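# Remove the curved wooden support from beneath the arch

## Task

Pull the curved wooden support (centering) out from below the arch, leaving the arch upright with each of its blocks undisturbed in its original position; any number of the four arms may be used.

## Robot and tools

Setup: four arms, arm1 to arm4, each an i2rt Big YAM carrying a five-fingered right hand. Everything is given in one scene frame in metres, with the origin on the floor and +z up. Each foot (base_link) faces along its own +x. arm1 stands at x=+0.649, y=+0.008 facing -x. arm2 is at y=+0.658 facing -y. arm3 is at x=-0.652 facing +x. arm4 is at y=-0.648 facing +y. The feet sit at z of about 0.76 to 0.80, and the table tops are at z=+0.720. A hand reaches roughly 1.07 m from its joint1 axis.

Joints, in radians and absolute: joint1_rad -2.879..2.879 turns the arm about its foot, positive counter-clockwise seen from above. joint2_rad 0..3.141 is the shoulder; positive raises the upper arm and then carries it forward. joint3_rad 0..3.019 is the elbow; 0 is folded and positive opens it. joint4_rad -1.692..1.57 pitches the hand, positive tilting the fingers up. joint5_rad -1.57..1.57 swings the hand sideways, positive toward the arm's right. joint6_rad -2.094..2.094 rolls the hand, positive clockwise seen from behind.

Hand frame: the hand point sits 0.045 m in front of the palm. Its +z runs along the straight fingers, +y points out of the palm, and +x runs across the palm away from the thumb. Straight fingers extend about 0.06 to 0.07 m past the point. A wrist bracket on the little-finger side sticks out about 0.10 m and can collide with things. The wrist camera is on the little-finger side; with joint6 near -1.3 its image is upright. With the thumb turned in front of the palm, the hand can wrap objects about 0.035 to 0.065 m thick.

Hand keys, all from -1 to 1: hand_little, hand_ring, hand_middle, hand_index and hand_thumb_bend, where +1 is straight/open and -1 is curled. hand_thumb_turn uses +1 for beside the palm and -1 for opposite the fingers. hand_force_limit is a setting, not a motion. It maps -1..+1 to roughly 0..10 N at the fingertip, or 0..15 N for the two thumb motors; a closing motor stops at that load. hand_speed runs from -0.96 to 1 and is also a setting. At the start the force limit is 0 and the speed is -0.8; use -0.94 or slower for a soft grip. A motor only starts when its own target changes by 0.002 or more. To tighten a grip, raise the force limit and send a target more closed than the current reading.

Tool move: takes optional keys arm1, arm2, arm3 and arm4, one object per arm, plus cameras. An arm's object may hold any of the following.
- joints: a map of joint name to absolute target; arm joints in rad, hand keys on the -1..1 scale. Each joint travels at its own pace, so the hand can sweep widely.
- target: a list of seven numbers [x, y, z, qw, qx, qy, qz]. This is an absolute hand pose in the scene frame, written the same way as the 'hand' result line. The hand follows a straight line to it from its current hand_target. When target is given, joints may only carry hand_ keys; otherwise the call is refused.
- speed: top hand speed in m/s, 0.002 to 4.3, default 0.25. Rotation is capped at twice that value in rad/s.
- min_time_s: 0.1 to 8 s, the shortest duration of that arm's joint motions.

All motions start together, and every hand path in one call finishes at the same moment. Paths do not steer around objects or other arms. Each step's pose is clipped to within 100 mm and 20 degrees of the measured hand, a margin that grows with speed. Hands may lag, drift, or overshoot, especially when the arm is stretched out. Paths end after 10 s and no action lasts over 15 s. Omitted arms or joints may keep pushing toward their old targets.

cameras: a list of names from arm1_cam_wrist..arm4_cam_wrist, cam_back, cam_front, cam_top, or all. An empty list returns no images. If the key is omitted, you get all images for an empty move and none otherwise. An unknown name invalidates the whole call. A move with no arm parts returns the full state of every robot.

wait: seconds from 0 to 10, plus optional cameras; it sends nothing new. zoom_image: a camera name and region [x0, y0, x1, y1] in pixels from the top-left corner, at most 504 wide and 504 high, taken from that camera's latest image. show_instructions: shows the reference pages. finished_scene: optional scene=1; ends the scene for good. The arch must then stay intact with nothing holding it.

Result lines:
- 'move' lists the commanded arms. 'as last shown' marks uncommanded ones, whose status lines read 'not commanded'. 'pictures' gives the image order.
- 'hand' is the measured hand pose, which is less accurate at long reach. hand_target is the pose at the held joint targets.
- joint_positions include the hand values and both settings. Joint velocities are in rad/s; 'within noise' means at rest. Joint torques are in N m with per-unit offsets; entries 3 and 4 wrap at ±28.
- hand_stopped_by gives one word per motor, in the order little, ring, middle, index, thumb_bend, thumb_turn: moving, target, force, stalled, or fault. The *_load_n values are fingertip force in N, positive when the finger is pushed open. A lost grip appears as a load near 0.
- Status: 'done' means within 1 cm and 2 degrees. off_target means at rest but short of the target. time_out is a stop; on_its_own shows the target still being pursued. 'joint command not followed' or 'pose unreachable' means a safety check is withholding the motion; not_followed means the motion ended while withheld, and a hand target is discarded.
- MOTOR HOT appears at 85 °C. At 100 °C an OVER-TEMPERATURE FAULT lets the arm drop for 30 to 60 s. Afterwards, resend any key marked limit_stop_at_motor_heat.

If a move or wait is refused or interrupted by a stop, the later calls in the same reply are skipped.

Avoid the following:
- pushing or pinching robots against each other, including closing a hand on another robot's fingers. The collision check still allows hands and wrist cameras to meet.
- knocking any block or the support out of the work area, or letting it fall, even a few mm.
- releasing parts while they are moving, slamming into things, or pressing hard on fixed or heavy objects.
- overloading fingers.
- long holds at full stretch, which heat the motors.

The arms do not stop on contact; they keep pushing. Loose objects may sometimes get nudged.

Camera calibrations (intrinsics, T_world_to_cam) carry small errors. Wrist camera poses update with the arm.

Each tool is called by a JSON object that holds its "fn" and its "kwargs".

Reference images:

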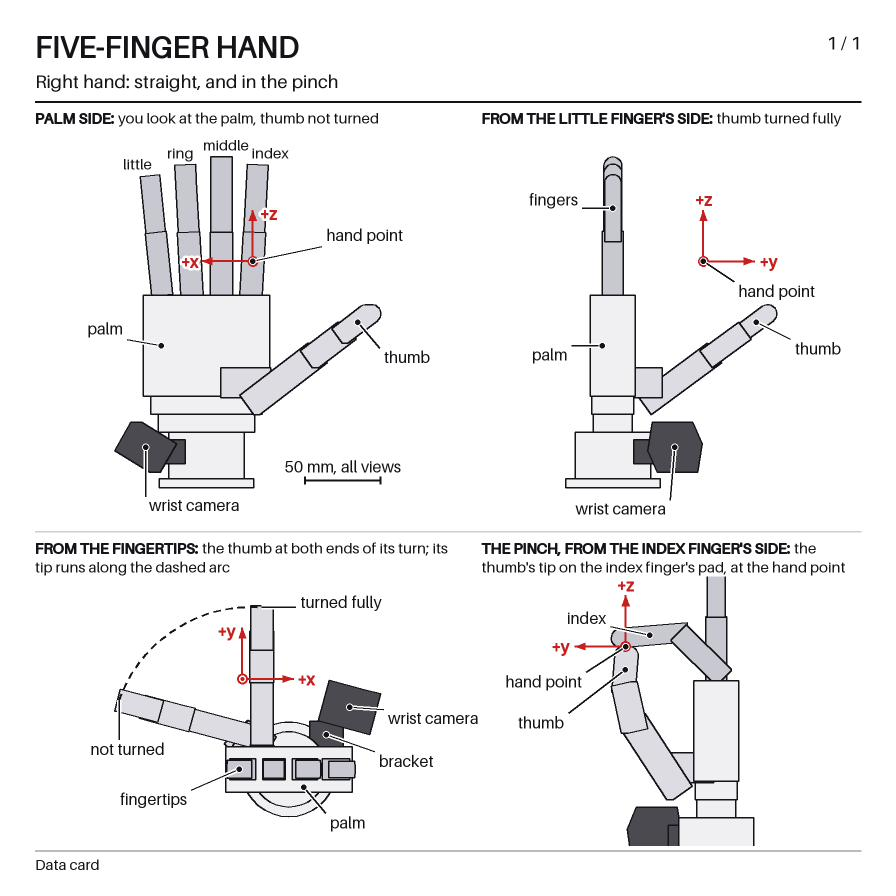

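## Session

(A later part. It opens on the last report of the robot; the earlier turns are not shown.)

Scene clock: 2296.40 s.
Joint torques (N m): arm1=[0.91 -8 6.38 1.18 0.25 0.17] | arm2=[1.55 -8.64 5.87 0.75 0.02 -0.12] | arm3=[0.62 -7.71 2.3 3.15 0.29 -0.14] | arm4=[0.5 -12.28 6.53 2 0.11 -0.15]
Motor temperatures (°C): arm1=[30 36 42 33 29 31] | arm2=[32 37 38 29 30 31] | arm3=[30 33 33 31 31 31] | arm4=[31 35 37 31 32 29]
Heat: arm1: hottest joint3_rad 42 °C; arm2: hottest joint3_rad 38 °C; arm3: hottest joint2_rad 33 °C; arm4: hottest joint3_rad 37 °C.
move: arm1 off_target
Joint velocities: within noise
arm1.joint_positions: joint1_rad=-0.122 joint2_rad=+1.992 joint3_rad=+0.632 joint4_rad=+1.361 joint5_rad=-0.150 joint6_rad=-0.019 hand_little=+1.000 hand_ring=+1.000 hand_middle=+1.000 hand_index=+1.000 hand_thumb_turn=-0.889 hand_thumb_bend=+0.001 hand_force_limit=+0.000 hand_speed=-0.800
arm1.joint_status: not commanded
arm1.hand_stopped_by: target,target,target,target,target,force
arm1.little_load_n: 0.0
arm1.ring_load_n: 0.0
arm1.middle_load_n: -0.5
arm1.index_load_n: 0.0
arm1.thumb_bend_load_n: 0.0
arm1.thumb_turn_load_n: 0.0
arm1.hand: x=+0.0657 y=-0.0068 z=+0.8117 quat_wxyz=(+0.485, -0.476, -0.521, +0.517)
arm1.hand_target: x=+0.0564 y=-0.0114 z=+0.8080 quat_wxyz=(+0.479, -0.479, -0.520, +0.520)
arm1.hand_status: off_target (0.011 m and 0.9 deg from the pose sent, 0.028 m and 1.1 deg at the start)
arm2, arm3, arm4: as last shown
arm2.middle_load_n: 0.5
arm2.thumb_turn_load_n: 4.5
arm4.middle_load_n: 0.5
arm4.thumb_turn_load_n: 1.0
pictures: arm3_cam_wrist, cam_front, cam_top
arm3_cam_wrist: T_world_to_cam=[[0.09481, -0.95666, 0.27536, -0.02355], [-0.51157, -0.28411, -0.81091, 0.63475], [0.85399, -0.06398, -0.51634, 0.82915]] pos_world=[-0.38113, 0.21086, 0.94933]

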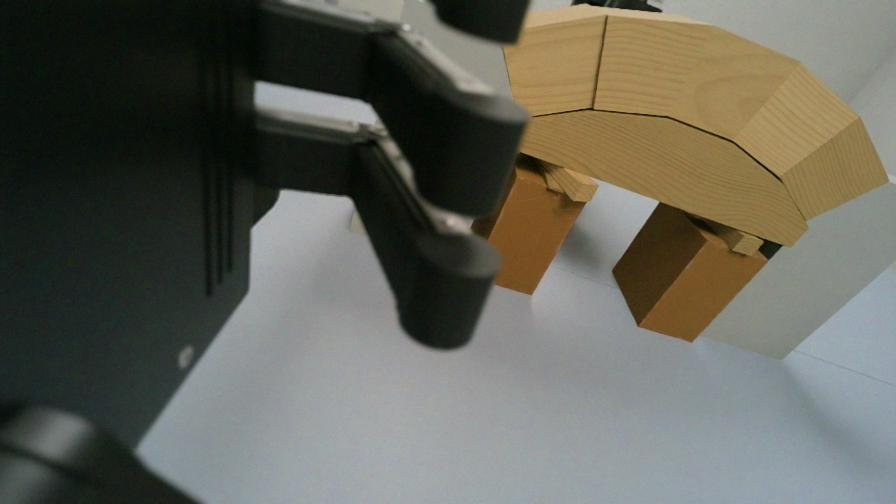

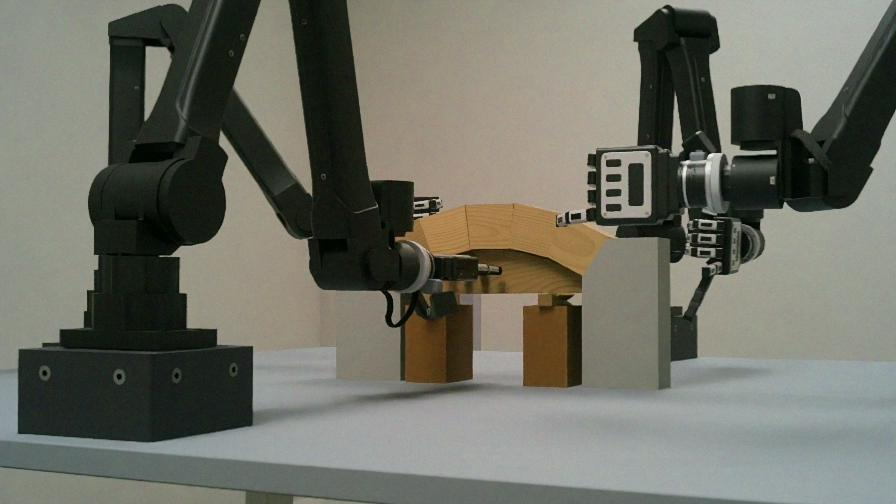

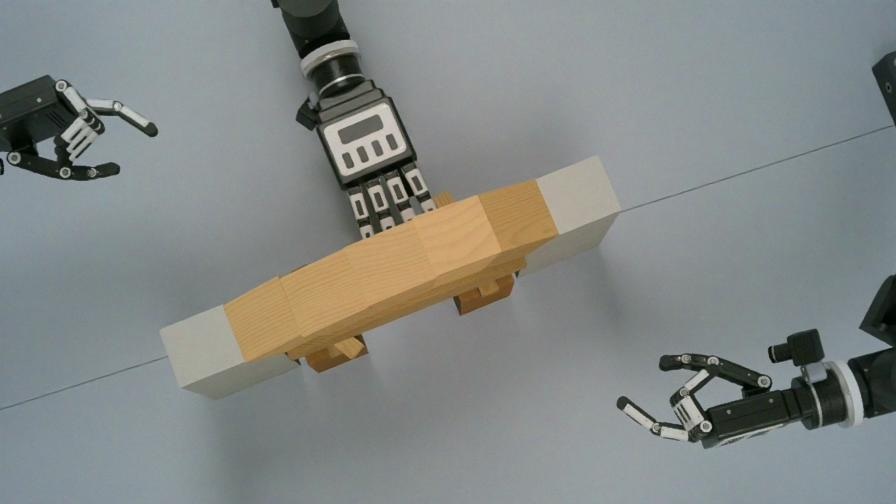

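{"fn": "move", "kwargs": {"arm1": {"target": [0.085, 0.003, 0.812, 0.4793, -0.4793, -0.5199, 0.5199], "speed": 0.05}}}

{"fn": "move", "kwargs": {"arm1": {"target": [0.085, 0.018, 0.812, 0.4793, -0.4793, -0.5199, 0.5199], "speed": 0.05}}}

{"fn": "move", "kwargs": {"arm1": {"target": [0.048, 0.014, 0.806, 0.4793, -0.4793, -0.5199, 0.5199], "speed": 0.02}, "cameras": ["cam_top", "cam_front", "arm3_cam_wrist"]}}

{"fn": "zoom_image", "kwargs": {"camera": "cam_top", "region": [280, 120, 500, 380]}}

{"fn": "zoom_image", "kwargs": {"camera": "arm3_cam_wrist", "region": [480, 0, 896, 350]}}

Scene clock: 2306.83 s.
Joint torques (N m): arm1=[0.73 -9.99 3.18 2.89 -0.14 0.18] | arm2=[1.55 -8.64 5.87 0.73 0.03 -0.12] | arm3=[0.44 -7.71 2.33 3.18 0.28 -0.13] | arm4=[0.09 -12.81 6.54 1.95 0.11 -0.14]
Motor temperatures (°C): arm1=[30 36 42 33 29 31] | arm2=[32 37 38 29 30 31] | arm3=[30 33 33 31 31 31] | arm4=[31 35 37 31 32 29]
Heat: arm1: hottest joint3_rad 42 °C; arm2: hottest joint3_rad 38 °C; arm3: hottest joint2_rad 33 °C; arm4: hottest joint3_rad 37 °C.
move: arm1 off_target
Joint velocities: within noise
arm1.joint_positions: joint1_rad=-0.150 joint2_rad=+1.992 joint3_rad=+0.585 joint4_rad=+1.361 joint5_rad=-0.186 joint6_rad=-0.019 hand_little=+1.000 hand_ring=+1.000 hand_middle=+1.000 hand_index=+1.000 hand_thumb_turn=-0.889 hand_thumb_bend=+0.001 hand_force_limit=+0.000 hand_speed=-0.800
arm1.joint_status: not commanded
arm1.hand_stopped_by: target,target,target,target,target,force
arm1.little_load_n: 0.0
arm1.ring_load_n: -0.5
arm1.middle_load_n: 0.0
arm1.index_load_n: 0.0
arm1.thumb_bend_load_n: 0.0
arm1.thumb_turn_load_n: 0.0
arm1.hand: x=+0.0874 y=+0.0001 z=+0.7962 quat_wxyz=(+0.470, -0.486, -0.532, +0.509)
arm1.hand_target: x=+0.0850 y=+0.0028 z=+0.8117 quat_wxyz=(+0.479, -0.479, -0.520, +0.520)
arm1.hand_status: off_target (0.016 m and 2.3 deg from the pose sent, 0.022 m and 0.9 deg at the start)
arm2, arm3, arm4: as last shown
arm4.thumb_turn_load_n: 0.5
pictures: none

Scene clock: 2307.87 s.
Joint torques (N m): arm1=[0.32 -10.05 3.7 2.73 -0.13 0.19] | arm2=[1.67 -8.64 5.87 0.73 0.02 -0.11] | arm3=[0.32 -7.82 2.17 3.22 0.29 -0.13] | arm4=[0.5 -12.57 6.53 1.95 0.11 -0.15]
Motor temperatures (°C): arm1=[30 36 42 33 29 31] | arm2=[32 37 38 29 30 31] | arm3=[30 33 33 31 31 31] | arm4=[31 35 37 31 32 29]
Heat: arm1: hottest joint3_rad 42 °C; arm2: hottest joint3_rad 38 °C; arm3: hottest joint2_rad 33 °C; arm4: hottest joint3_rad 37 °C.
move: arm1 off_target
Joint velocities: within noise
arm1.joint_positions: joint1_rad=-0.191 joint2_rad=+1.992 joint3_rad=+0.585 joint4_rad=+1.361 joint5_rad=-0.226 joint6_rad=-0.019 hand_little=+1.000 hand_ring=+1.000 hand_middle=+1.000 hand_index=+1.000 hand_thumb_turn=-0.889 hand_thumb_bend=+0.001 hand_force_limit=+0.000 hand_speed=-0.800
arm1.joint_status: not commanded
arm1.hand_stopped_by: target,target,target,target,target,force
arm1.little_load_n: 0.0
arm1.ring_load_n: 0.0
arm1.middle_load_n: 0.0
arm1.index_load_n: -0.5
arm1.thumb_bend_load_n: 0.0
arm1.thumb_turn_load_n: 0.0
arm1.hand: x=+0.0892 y=+0.0156 z=+0.7963 quat_wxyz=(+0.470, -0.487, -0.532, +0.509)
arm1.hand_target: x=+0.0851 y=+0.0180 z=+0.8118 quat_wxyz=(+0.479, -0.479, -0.520, +0.520)
arm1.hand_status: off_target (0.016 m and 2.3 deg from the pose sent, 0.024 m and 2.3 deg at the start)
arm2.joint_positions: joint1_rad=+0.766 joint2_rad=+1.363 joint3_rad=+0.389 joint4_rad=+0.991 joint5_rad=+0.710 joint6_rad=-1.568 hand_little=-1.000 hand_ring=-1.000 hand_middle=-1.000 hand_index=+0.300 hand_thumb_turn=-0.799 hand_thumb_bend=+0.299 hand_force_limit=+0.000 hand_speed=-0.800
arm2.joint_status: not commanded
arm2.hand_stopped_by: target,target,target,target,target,target
arm2.little_load_n: -0.5
arm2.ring_load_n: 0.0
arm2.middle_load_n: 0.5
arm2.index_load_n: 0.0
arm2.thumb_bend_load_n: -2.0
arm2.thumb_turn_load_n: 4.5
arm2.hand: x=+0.1608 y=+0.2476 z=+0.9315 quat_wxyz=(+0.477, +0.512, -0.482, +0.527)
arm2.hand_target: x=+0.1600 y=+0.2500 z=+0.9301 quat_wxyz=(+0.479, +0.520, -0.479, +0.520)
arm2.hand_status: not commanded
arm3.joint_positions: joint1_rad=+0.977 joint2_rad=+1.653 joint3_rad=+0.332 joint4_rad=+1.298 joint5_rad=+0.884 joint6_rad=-1.567 hand_little=-1.000 hand_ring=-1.000 hand_middle=-1.000 hand_index=+1.000 hand_thumb_turn=+1.000 hand_thumb_bend=+1.000 hand_force_limit=+0.000 hand_speed=-0.800
arm3.joint_status: not commanded
arm3.hand_stopped_by: target,target,target,target,target,target
arm3.little_load_n: 0.0
arm3.ring_load_n: 0.0
arm3.middle_load_n: 0.0
arm3.index_load_n: 0.0
arm3.thumb_bend_load_n: 0.0
arm3.thumb_turn_load_n: 0.0
arm3.hand: x=-0.2871 y=+0.1984 z=+0.8924 quat_wxyz=(-0.021, +0.714, +0.032, +0.699)
arm3.hand_target: x=-0.2899 y=+0.1999 z=+0.8999 quat_wxyz=(-0.029, +0.707, +0.029, +0.706)
arm3.hand_status: not commanded
arm4.joint_positions: joint1_rad=+0.717 joint2_rad=+1.567 joint3_rad=+0.615 joint4_rad=+0.926 joint5_rad=+0.800 joint6_rad=-1.543 hand_little=-1.000 hand_ring=-1.000 hand_middle=-1.000 hand_index=+0.350 hand_thumb_turn=-0.750 hand_thumb_bend=+0.299 hand_force_limit=+0.300 hand_speed=-0.800
arm4.joint_status: not commanded
arm4.hand_stopped_by: target,target,target,target,target,force
arm4.little_load_n: 0.0
arm4.ring_load_n: 0.0
arm4.middle_load_n: 0.5
arm4.index_load_n: 0.0
arm4.thumb_bend_load_n: -0.5
arm4.thumb_turn_load_n: 0.5
arm4.hand: x=-0.1898 y=-0.1759 z=+0.9278 quat_wxyz=(-0.483, +0.517, +0.485, +0.514)
arm4.hand_target: x=-0.1901 y=-0.1799 z=+0.9300 quat_wxyz=(-0.485, +0.514, +0.485, +0.514)
arm4.hand_status: not commanded
pictures: none

Scene clock: 2310.23 s.
Joint torques (N m): arm1=[1.14 -8.29 6.56 1.1 0.14 0.13] | arm2=[1.67 -8.64 5.87 0.76 0.02 -0.11] | arm3=[0.56 -7.53 2.25 3.18 0.3 -0.14] | arm4=[0.38 -12.45 6.54 1.95 0.11 -0.12]
Motor temperatures (°C): arm1=[30 36 41 33 29 31] | arm2=[32 37 38 29 30 31] | arm3=[30 33 33 31 31 31] | arm4=[31 35 37 31 32 29]
Heat: arm1: hottest joint3_rad 41 °C; arm2: hottest joint3_rad 38 °C; arm3: hottest joint2_rad 33 °C; arm4: hottest joint3_rad 37 °C.
move: arm1 off_target
Joint velocities: within noise
arm1.joint_positions: joint1_rad=-0.186 joint2_rad=+2.004 joint3_rad=+0.664 joint4_rad=+1.348 joint5_rad=-0.209 joint6_rad=-0.019 hand_little=+1.000 hand_ring=+1.000 hand_middle=+1.000 hand_index=+1.000 hand_thumb_turn=-0.889 hand_thumb_bend=+0.001 hand_force_limit=+0.000 hand_speed=-0.800
arm1.joint_status: not commanded
arm1.hand_stopped_by: target,target,target,target,target,force
arm1.little_load_n: 0.0
arm1.ring_load_n: 0.0
arm1.middle_load_n: 0.0
arm1.index_load_n: 0.0
arm1.thumb_bend_load_n: 0.0
arm1.thumb_turn_load_n: 0.0
arm1.hand: x=+0.0565 y=+0.0207 z=+0.8124 quat_wxyz=(+0.489, -0.475, -0.518, +0.517)
arm1.hand_target: x=+0.0485 y=+0.0141 z=+0.8063 quat_wxyz=(+0.480, -0.479, -0.520, +0.520)
arm1.hand_status: off_target (0.013 m and 1.3 deg from the pose sent, 0.042 m and 2.3 deg at the start)
arm2, arm3, arm4: as last shown
arm2.little_load_n: 0.0
arm2.thumb_turn_load_n: 4.0
arm4.thumb_turn_load_n: 1.0
pictures: arm3_cam_wrist, cam_front, cam_top
arm3_cam_wrist: T_world_to_cam=[[0.09481, -0.95666, 0.27536, -0.02355], [-0.51157, -0.28411, -0.81091, 0.63475], [0.85399, -0.06398, -0.51634, 0.82915]] pos_world=[-0.38113, 0.21086, 0.94933]

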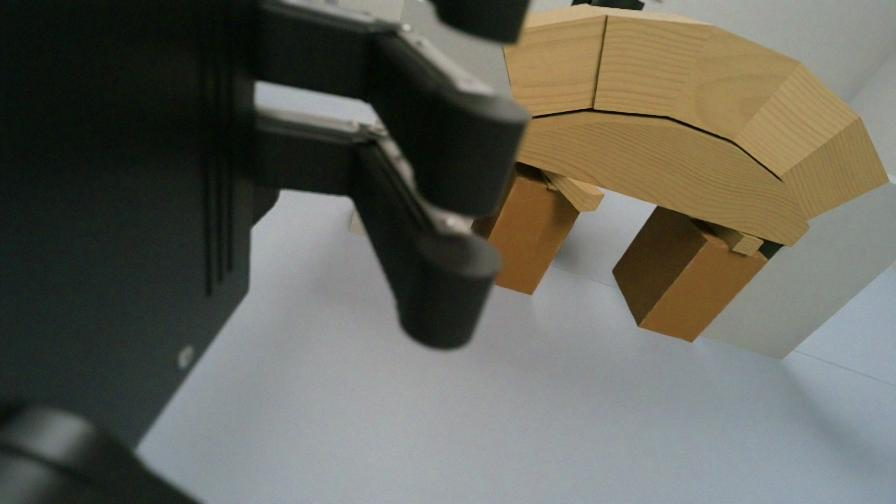

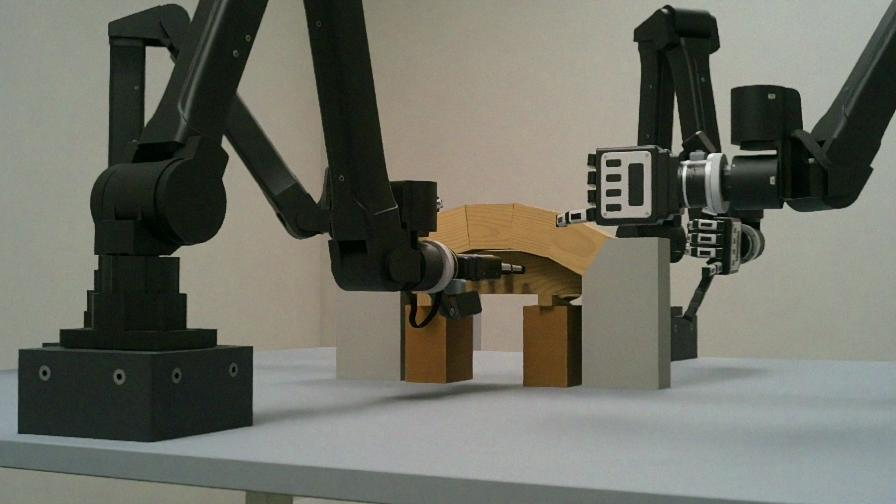

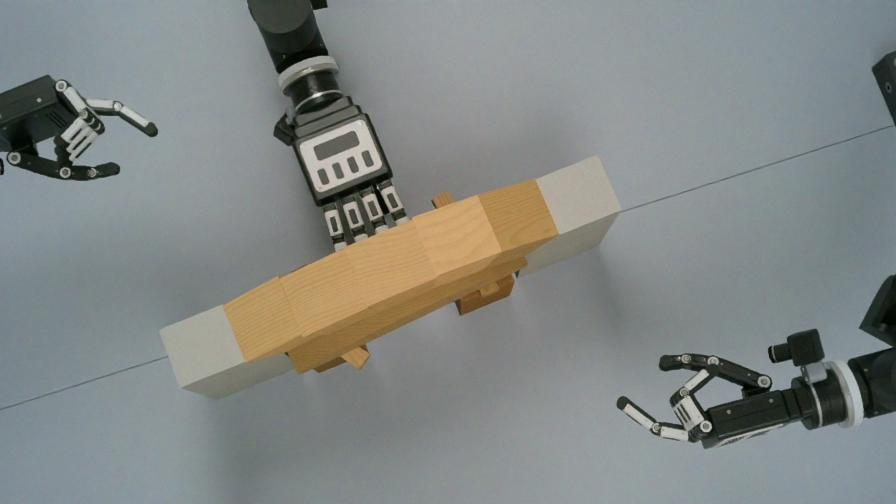

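Scaled by 1.938 from the camera's image (finer frame: 1280x720).

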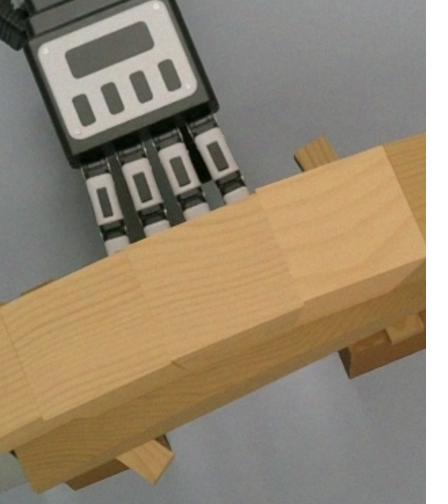

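Scaled by 1.212 from the camera's image (finer frame: 1280x720).

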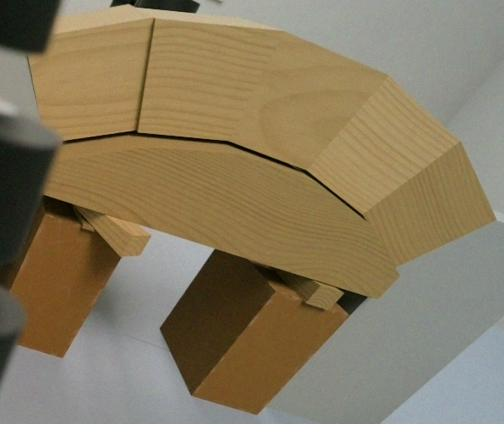

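{"fn": "move", "kwargs": {"arm3": {"target": [-0.26, 0.09, 0.84, 0.5199, -0.5199, 0.4793, -0.4793], "speed": 0.3, "joints": {"hand_little": 1, "hand_ring": 1, "hand_middle": 1, "hand_thumb_turn": -1, "hand_thumb_bend": 0.0, "hand_speed": -0.4}}, "arm4": {"target": [-0.22, -0.25, 0.97, 0.4852, -0.5144, -0.4852, -0.5144], "speed": 0.15}, "cameras": ["cam_top", "cam_back", "arm3_cam_wrist"]}}

Scene clock: 2325.07 s.
Joint torques (N m): arm1=[1.38 -8.18 6.63 0.9 0.14 0.15] | arm2=[1.61 -8.7 5.85 0.75 0.02 -0.12] | arm3=[-1.14 -4.89 0.73 3.74 0.02 0.14] | arm4=[0.44 -10.87 7.38 1.01 0.1 -0.09]
Motor temperatures (°C): arm1=[30 36 41 33 29 31] | arm2=[32 37 38 29 30 31] | arm3=[30 33 33 31 31 31] | arm4=[31 35 37 31 32 29]
Heat: arm1: hottest joint3_rad 41 °C; arm2: hottest joint3_rad 38 °C; arm3: hottest joint2_rad 33 °C; arm4: hottest joint3_rad 37 °C.
move: arm3 off_target; arm4 done
Joint velocities: within noise
arm1, arm2: as last shown
arm2.index_load_n: 0.5
arm2.thumb_turn_load_n: 4.5
arm3.joint_positions: joint1_rad=+0.203 joint2_rad=+1.712 joint3_rad=+0.117 joint4_rad=+1.549 joint5_rad=+0.098 joint6_rad=-0.013 hand_little=+1.000 hand_ring=+1.000 hand_middle=+1.000 hand_index=+1.000 hand_thumb_turn=-1.000 hand_thumb_bend=+0.000 hand_force_limit=+0.000 hand_speed=-0.400
arm3.joint_status: all done
arm3.hand_stopped_by: target,target,target,target,target,target
arm3.little_load_n: 0.0
arm3.ring_load_n: 0.0
arm3.middle_load_n: 0.0
arm3.index_load_n: 0.0
arm3.thumb_bend_load_n: 0.0
arm3.thumb_turn_load_n: 0.0
arm3.hand: x=-0.2604 y=+0.0918 z=+0.8355 quat_wxyz=(-0.503, +0.539, -0.486, +0.469)
arm3.hand_target: x=-0.2599 y=+0.0900 z=+0.8405 quat_wxyz=(-0.510, +0.529, -0.486, +0.472)
arm3.hand_status: off_target (0.005 m and 3.3 deg from the pose sent, 0.123 m and 90.8 deg at the start; a joint's target at an end of its range on 31 of 108 steps)
arm4.joint_positions: joint1_rad=+0.909 joint2_rad=+1.393 joint3_rad=+0.586 joint4_rad=+0.794 joint5_rad=+0.995 joint6_rad=-1.543 hand_little=-1.000 hand_ring=-1.000 hand_middle=-1.000 hand_index=+0.350 hand_thumb_turn=-0.750 hand_thumb_bend=+0.299 hand_force_limit=+0.300 hand_speed=-0.800
arm4.joint_status: not commanded
arm4.hand_stopped_by: target,target,target,target,target,force
arm4.little_load_n: 0.0
arm4.ring_load_n: -0.5
arm4.middle_load_n: 0.5
arm4.index_load_n: 0.0
arm4.thumb_bend_load_n: -0.5
arm4.thumb_turn_load_n: 0.5
arm4.hand: x=-0.2204 y=-0.2449 z=+0.9709 quat_wxyz=(-0.488, +0.517, +0.479, +0.515)
arm4.hand_target: x=-0.2201 y=-0.2499 z=+0.9700 quat_wxyz=(-0.485, +0.514, +0.485, +0.514)
arm4.hand_status: done (0.005 m and 0.8 deg from the pose sent, 0.091 m and 0.4 deg at the start)
pictures: arm3_cam_wrist, cam_back, cam_top
arm3_cam_wrist: T_world_to_cam=[[-0.00906, -0.28122, -0.9596, 0.83044], [-0.59525, 0.77261, -0.2208, -0.0398], [0.80349, 0.5692, -0.17439, 0.41311]] pos_world=[-0.3481, 0.02914, 0.86015]

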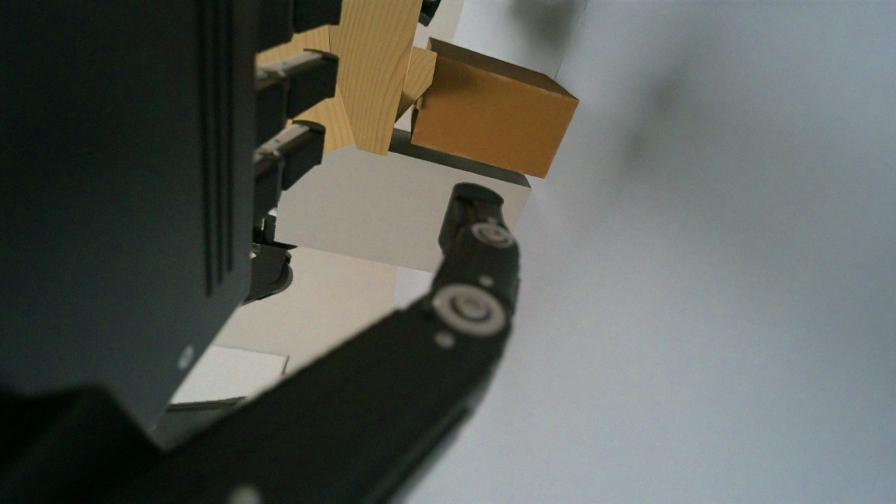

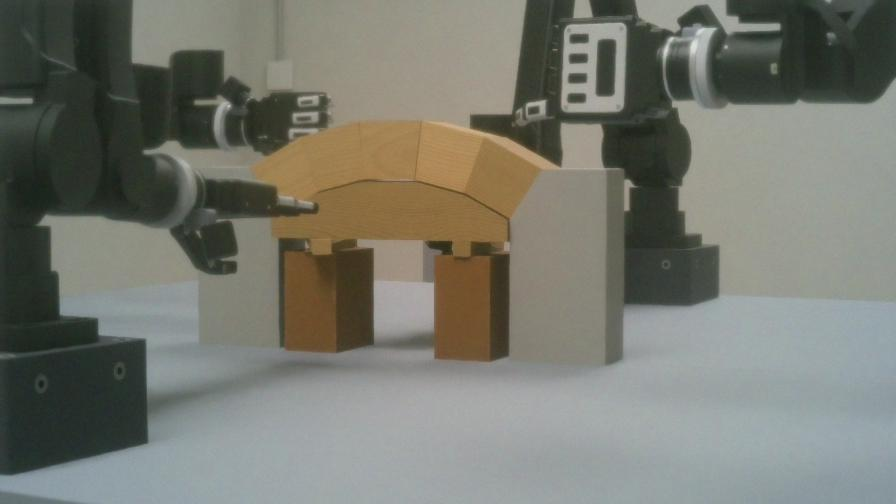

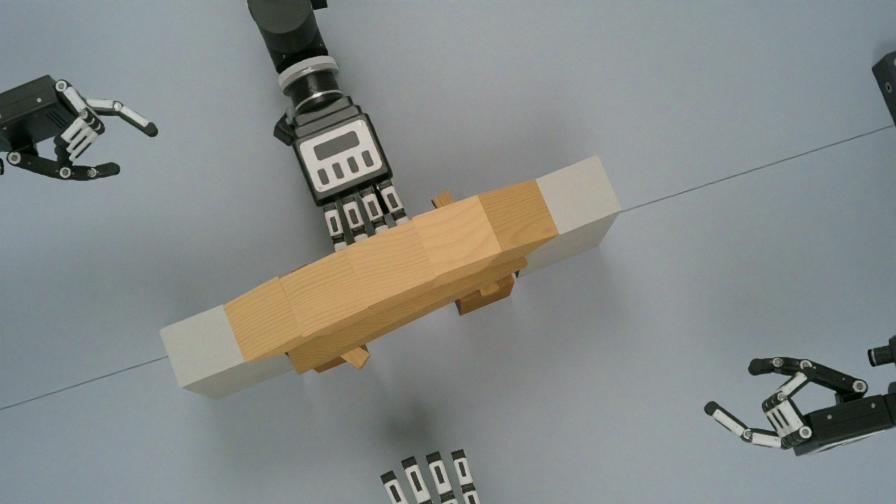

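{"fn": "move", "kwargs": {"arm3": {"target": [-0.17, 0.052, 0.79, 0.5199, -0.5199, 0.4793, -0.4793], "speed": 0.12}, "cameras": ["cam_top", "cam_back", "arm3_cam_wrist"]}}

{"fn": "zoom_image", "kwargs": {"camera": "cam_top", "region": [300, 250, 540, 490]}}

{"fn": "zoom_image", "kwargs": {"camera": "cam_back", "region": [230, 100, 560, 380]}}

Scene clock: 2349.83 s.
Joint torques (N m): arm1=[1.44 -8.41 6.57 1.13 0.15 0.15] | arm2=[1.61 -8.59 5.87 0.76 0.01 -0.11] | arm3=[-1.2 -7.94 1.44 3.51 -0.07 0.08] | arm4=[0.85 -10.99 7.39 1.02 0.1 -0.1]
Motor temperatures (°C): arm1=[30 36 41 33 29 31] | arm2=[32 37 38 29 30 31] | arm3=[30 32 33 31 31 31] | arm4=[31 35 38 31 32 29]
Heat: arm1: hottest joint3_rad 41 °C; arm2: hottest joint3_rad 38 °C; arm3: hottest joint3_rad 33 °C; arm4: hottest joint3_rad 38 °C.
move: arm3 off_target
Joint velocities: within noise
arm1, arm2, arm4: as last shown
arm2.middle_load_n: 1.0
arm2.index_load_n: 0.0
arm2.thumb_bend_load_n: -1.5
arm3.joint_positions: joint1_rad=+0.020 joint2_rad=+1.984 joint3_rad=+0.363 joint4_rad=+1.551 joint5_rad=-0.088 joint6_rad=-0.012 hand_little=+1.000 hand_ring=+1.000 hand_middle=+1.000 hand_index=+1.000 hand_thumb_turn=-1.000 hand_thumb_bend=+0.000 hand_force_limit=+0.000 hand_speed=-0.400
arm3.joint_status: not commanded
arm3.hand_stopped_by: target,target,target,target,target,target
arm3.little_load_n: 0.0
arm3.ring_load_n: 0.0
arm3.middle_load_n: 0.0
arm3.index_load_n: 0.0
arm3.thumb_bend_load_n: 0.0
arm3.thumb_turn_load_n: 0.0
arm3.hand: x=-0.1756 y=+0.0554 z=+0.7831 quat_wxyz=(-0.500, +0.544, -0.493, +0.460)
arm3.hand_target: x=-0.1698 y=+0.0521 z=+0.7905 quat_wxyz=(-0.508, +0.533, -0.489, +0.468)
arm3.hand_status: off_target (0.010 m and 4.5 deg from the pose sent, 0.109 m and 3.2 deg at the start; a joint's target at an end of its range on 43 of 43 steps)
arm4.ring_load_n: 0.0
arm4.thumb_bend_load_n: 0.0
arm4.thumb_turn_load_n: 1.0
pictures: arm3_cam_wrist, cam_back, cam_top
arm3_cam_wrist: T_world_to_cam=[[-0.03299, -0.27275, -0.96152, 0.76746], [-0.60263, 0.77292, -0.19857, 0.00851], [0.79734, 0.57288, -0.18987, 0.36747]] pos_world=[-0.26255, -0.00777, 0.80939]

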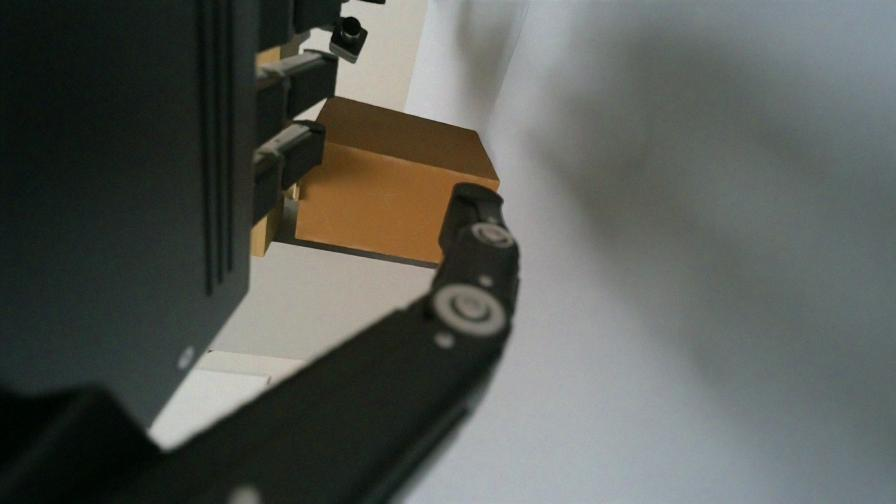

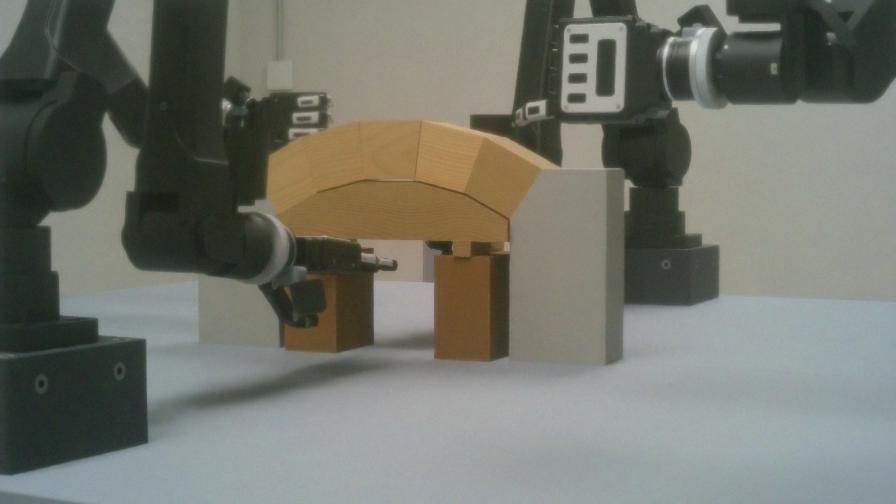

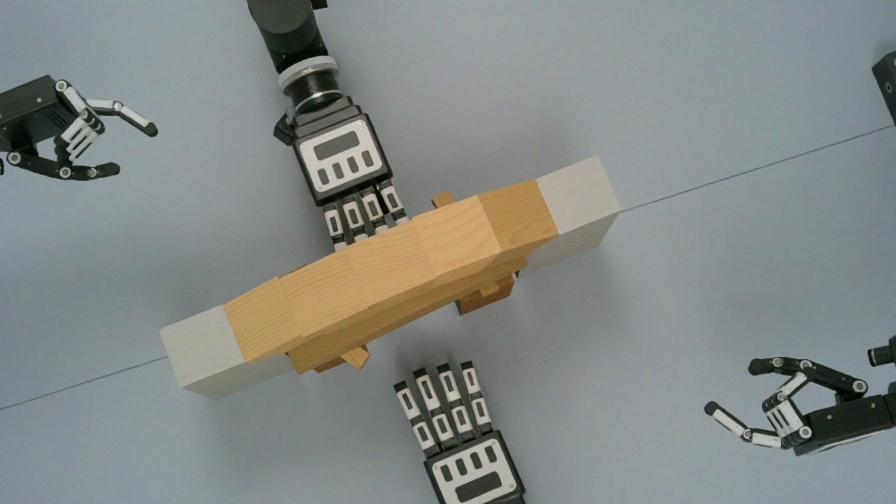

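Scaled by 2.100 from the camera's image (finer frame: 1280x720).

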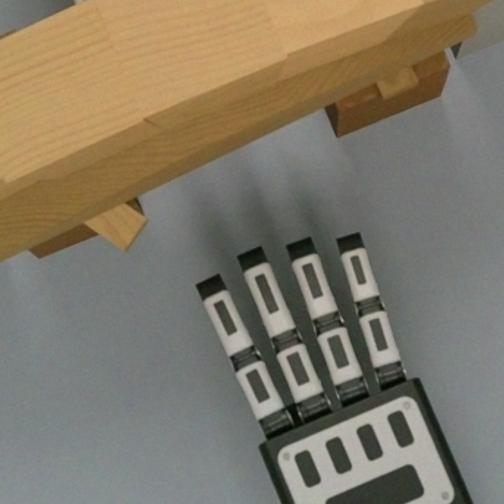

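Scaled by 1.527 from the camera's image (finer frame: 1280x720).

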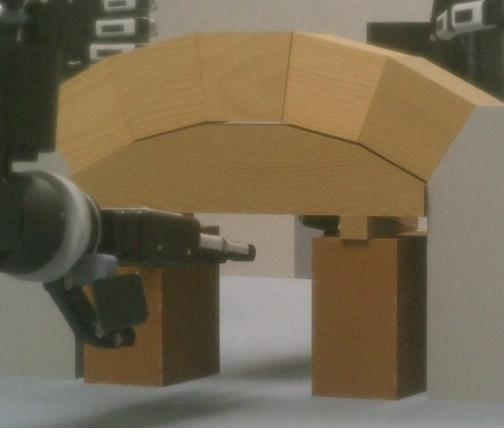

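{"fn": "move", "kwargs": {"arm3": {"target": [-0.12, 0.057, 0.781, 0.5199, -0.5199, 0.4793, -0.4793], "speed": 0.05}, "cameras": ["cam_top", "cam_back"]}}

{"fn": "zoom_image", "kwargs": {"camera": "cam_top", "region": [300, 250, 540, 490]}}

{"fn": "zoom_image", "kwargs": {"camera": "cam_back", "region": [290, 200, 530, 340]}}

Scene clock: 2369.57 s.
Joint torques (N m): arm1=[2.02 -8.06 6.45 0.92 0.16 0.17] | arm2=[1.61 -8.59 5.86 0.73 0.02 -0.12] | arm3=[-0.15 -8.94 2.13 3.45 0.22 0.12] | arm4=[0.73 -10.93 7.43 0.95 0.11 -0.09]
Motor temperatures (°C): arm1=[30 37 41 33 29 31] | arm2=[32 37 38 29 30 31] | arm3=[30 32 33 31 31 31] | arm4=[31 35 38 31 32 29]
Heat: arm1: hottest joint3_rad 41 °C; arm2: hottest joint3_rad 38 °C; arm3: hottest joint3_rad 33 °C; arm4: hottest joint3_rad 38 °C.
move: arm3 done
Joint velocities: within noise
arm1, arm2, arm4: as last shown
arm2.thumb_bend_load_n: -2.0
arm3.joint_positions: joint1_rad=+0.020 joint2_rad=+2.071 joint3_rad=+0.498 joint4_rad=+1.551 joint5_rad=-0.075 joint6_rad=-0.011 hand_little=+1.000 hand_ring=+1.000 hand_middle=+1.000 hand_index=+1.000 hand_thumb_turn=-1.000 hand_thumb_bend=+0.000 hand_force_limit=+0.000 hand_speed=-0.400
arm3.joint_status: not commanded
arm3.hand_stopped_by: target,target,target,target,target,target
arm3.little_load_n: 0.0
arm3.ring_load_n: 0.0
arm3.middle_load_n: 0.0
arm3.index_load_n: -0.5
arm3.thumb_bend_load_n: 0.0
arm3.thumb_turn_load_n: 0.0
arm3.hand: x=-0.1260 y=+0.0532 z=+0.7752 quat_wxyz=(-0.509, +0.529, -0.485, +0.476)
arm3.hand_target: x=-0.1202 y=+0.0571 z=+0.7810 quat_wxyz=(-0.520, +0.520, -0.479, +0.479)
arm3.hand_status: done (0.009 m and 1.8 deg from the pose sent, 0.056 m and 4.5 deg at the start)
arm4.thumb_turn_load_n: 0.5
pictures: cam_back, cam_top

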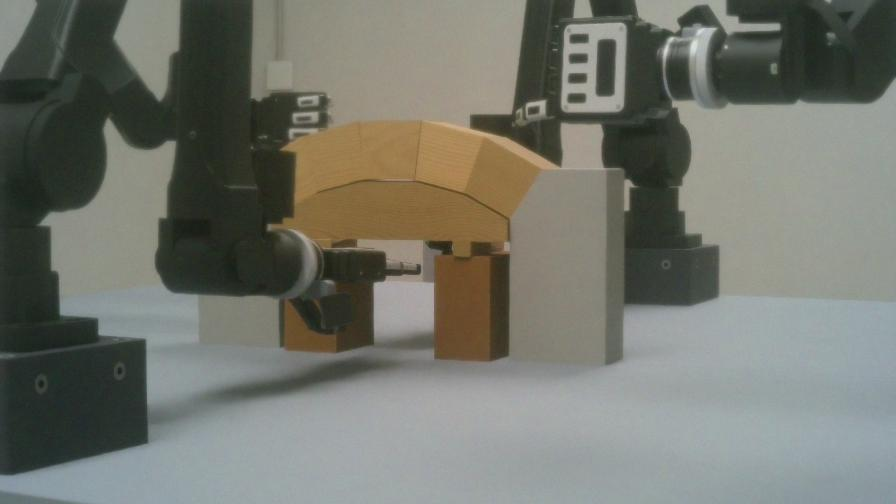

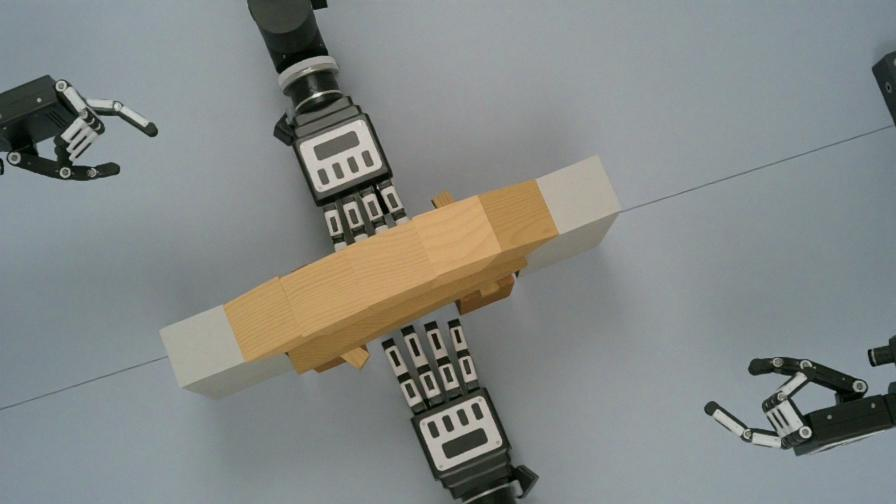

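Scaled by 2.100 from the camera's image (finer frame: 1280x720).

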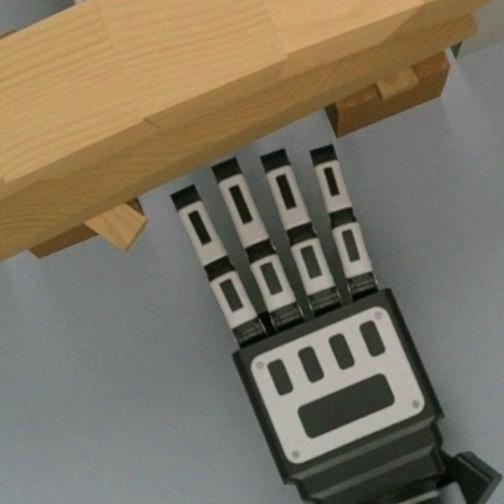

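Scaled by 2.100 from the camera's image (finer frame: 1280x720).

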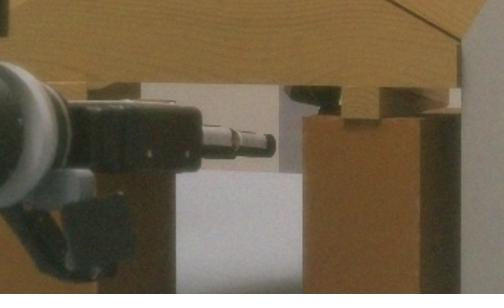

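{"fn": "move", "kwargs": {"arm3": {"target": [-0.095, 0.060, 0.785, 0.5199, -0.5199, 0.4793, -0.4793], "speed": 0.05}, "cameras": ["cam_top", "cam_back", "cam_front"]}}

Scene clock: 2394.57 s.
Joint torques (N m): arm1=[1.49 -8.06 6.46 1.02 0.16 0.16] | arm2=[1.61 -8.64 5.86 0.72 0.03 -0.12] | arm3=[0.44 -10.34 2.78 1.55 0.21 0.11] | arm4=[0.44 -10.93 7.42 1.02 0.1 -0.09]
Motor temperatures (°C): arm1=[30 37 41 33 29 31] | arm2=[32 37 38 29 30 31] | arm3=[30 33 33 31 31 31] | arm4=[31 35 38 31 32 29]
Heat: arm1: hottest joint3_rad 41 °C; arm2: hottest joint3_rad 38 °C; arm3: hottest joint2_rad 33 °C; arm4: hottest joint3_rad 38 °C.
move: arm3 done
Joint velocities: within noise
arm1, arm2, arm4: as last shown
arm1.thumb_bend_load_n: 0.5
arm3.joint_positions: joint1_rad=+0.024 joint2_rad=+2.071 joint3_rad=+0.559 joint4_rad=+1.520 joint5_rad=-0.067 joint6_rad=-0.011 hand_little=+1.000 hand_ring=+1.000 hand_middle=+1.000 hand_index=+1.000 hand_thumb_turn=-1.000 hand_thumb_bend=+0.000 hand_force_limit=+0.000 hand_speed=-0.400
arm3.joint_status: not commanded
arm3.hand_stopped_by: target,target,target,target,target,target
arm3.little_load_n: 0.0
arm3.ring_load_n: 0.0
arm3.middle_load_n: 0.0
arm3.index_load_n: 0.0
arm3.thumb_bend_load_n: 0.0
arm3.thumb_turn_load_n: 0.0
arm3.hand: x=-0.1009 y=+0.0538 z=+0.7834 quat_wxyz=(-0.515, +0.521, -0.478, +0.484)
arm3.hand_target: x=-0.0951 y=+0.0599 z=+0.7851 quat_wxyz=(-0.520, +0.520, -0.479, +0.479)
arm3.hand_status: done (0.009 m and 0.8 deg from the pose sent, 0.033 m and 1.8 deg at the start)
pictures: cam_back, cam_front, cam_top

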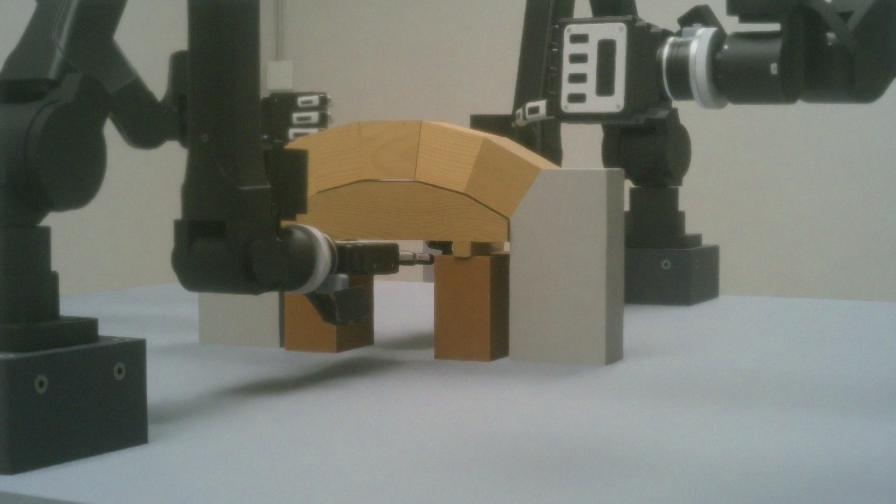

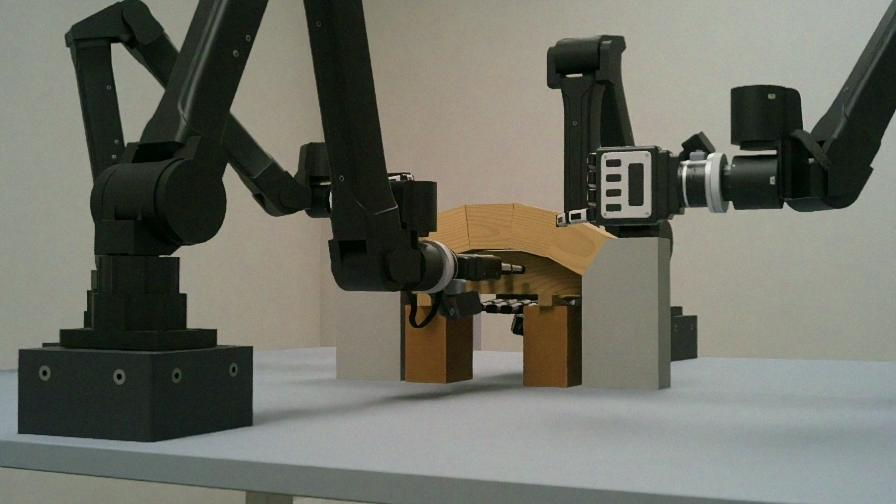

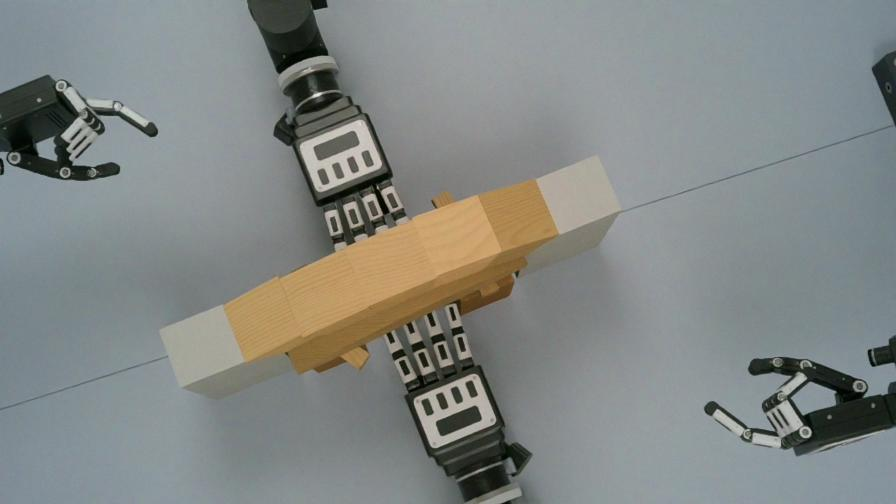

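{"fn": "zoom_image", "kwargs": {"camera": "cam_back", "region": [290, 200, 530, 340]}}

{"fn": "zoom_image", "kwargs": {"camera": "cam_front", "region": [390, 230, 600, 350]}}

{"fn": "zoom_image", "kwargs": {"camera": "cam_top", "region": [280, 220, 540, 400]}}

Scaled by 2.100 from the camera's image (finer frame: 1280x720).

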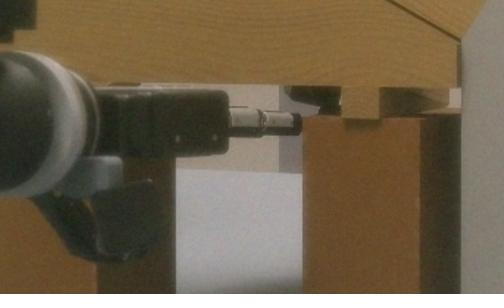

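Scaled by 2.400 from the camera's image (finer frame: 1280x720).

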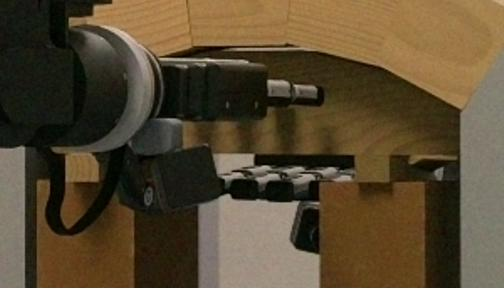

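Scaled by 1.938 from the camera's image (finer frame: 1280x720).

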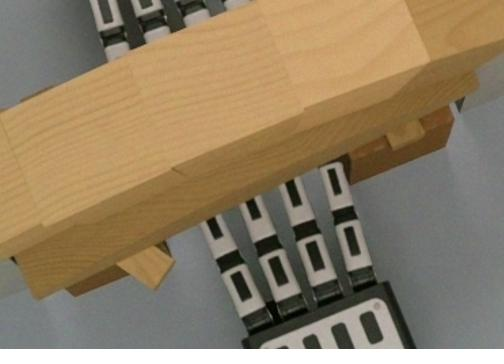

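{"fn": "move", "kwargs": {"arm3": {"target": [-0.092, 0.068, 0.786, 0.5199, -0.5199, 0.4793, -0.4793], "speed": 0.05}, "cameras": ["cam_top", "cam_back"]}}

{"fn": "zoom_image", "kwargs": {"camera": "cam_top", "region": [320, 240, 520, 380]}}

{"fn": "zoom_image", "kwargs": {"camera": "cam_back", "region": [380, 220, 500, 290]}}

Scene clock: 2416.00 s.
Joint torques (N m): arm1=[1.38 -8 6.6 1.09 0.16 0.13] | arm2=[1.61 -8.59 5.87 0.76 0.02 -0.11] | arm3=[-0.09 -10.75 2.88 1.47 0.19 0.16] | arm4=[0.73 -10.64 7.35 0.91 0.09 -0.1]
Motor temperatures (°C): arm1=[30 37 40 33 29 31] | arm2=[32 37 38 29 30 31] | arm3=[30 33 33 31 31 31] | arm4=[31 35 38 31 32 29]
Heat: arm1: hottest joint3_rad 40 °C; arm2: hottest joint3_rad 38 °C; arm3: hottest joint2_rad 33 °C; arm4: hottest joint3_rad 38 °C.
move: arm3 done
Joint velocities: within noise
arm1, arm2, arm4: as last shown
arm1.ring_load_n: -0.5
arm3.joint_positions: joint1_rad=+0.046 joint2_rad=+2.071 joint3_rad=+0.565 joint4_rad=+1.509 joint5_rad=-0.046 joint6_rad=-0.011 hand_little=+1.000 hand_ring=+1.000 hand_middle=+1.000 hand_index=+1.000 hand_thumb_turn=-1.000 hand_thumb_bend=+0.000 hand_force_limit=+0.000 hand_speed=-0.400
arm3.joint_status: not commanded
arm3.hand_stopped_by: target,target,target,target,target,target
arm3.little_load_n: 0.0
arm3.ring_load_n: 0.0
arm3.middle_load_n: 0.0
arm3.index_load_n: 0.0
arm3.thumb_bend_load_n: 0.0
arm3.thumb_turn_load_n: 0.0
arm3.hand: x=-0.0988 y=+0.0620 z=+0.7824 quat_wxyz=(-0.514, +0.522, -0.479, +0.483)
arm3.hand_target: x=-0.0921 y=+0.0681 z=+0.7862 quat_wxyz=(-0.520, +0.520, -0.479, +0.479)
arm3.hand_status: done (0.010 m and 0.8 deg from the pose sent, 0.017 m and 0.8 deg at the start)
arm4.thumb_bend_load_n: -0.5
pictures: cam_back, cam_top

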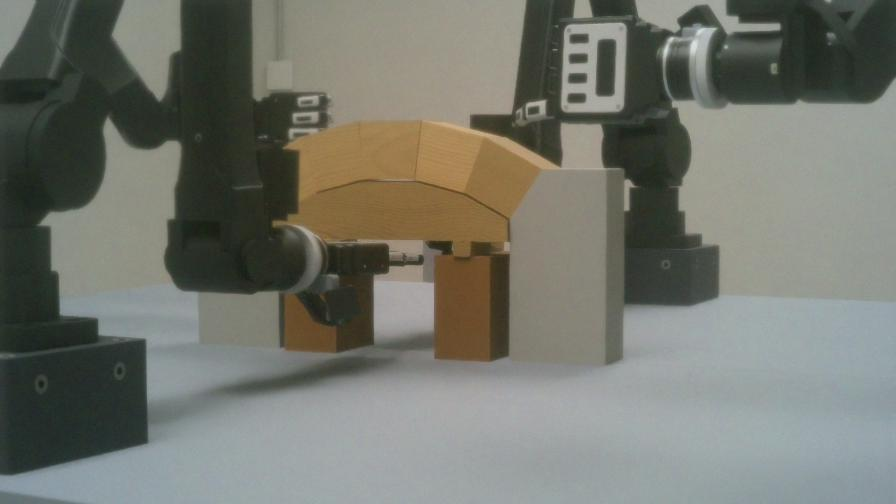

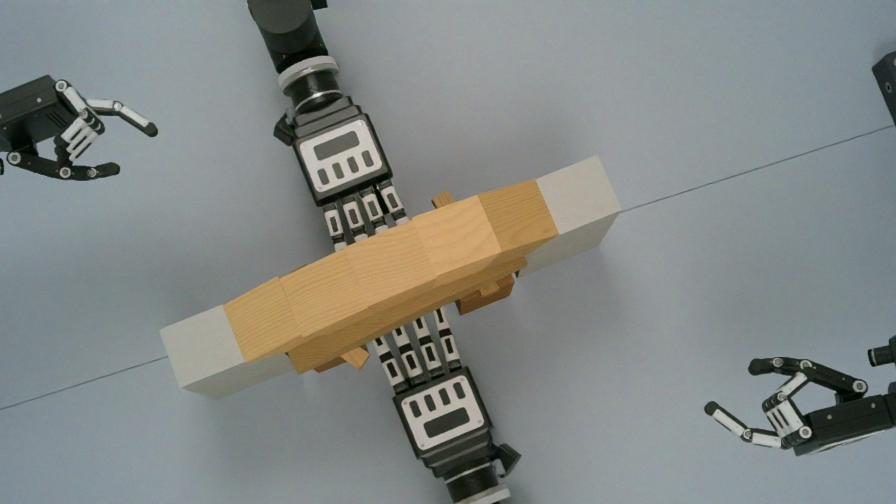

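Scaled by 2.520 from the camera's image (finer frame: 1280x720).

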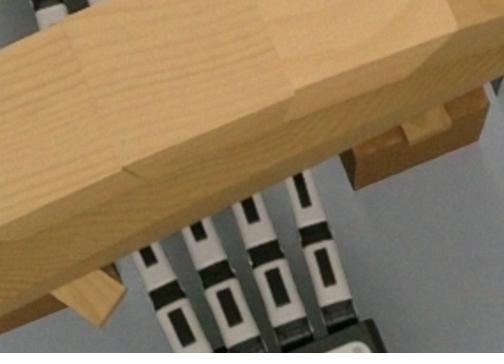

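Scaled by 4.200 from the camera's image (finer frame: 1280x720).

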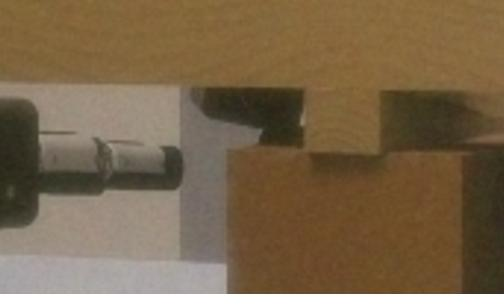

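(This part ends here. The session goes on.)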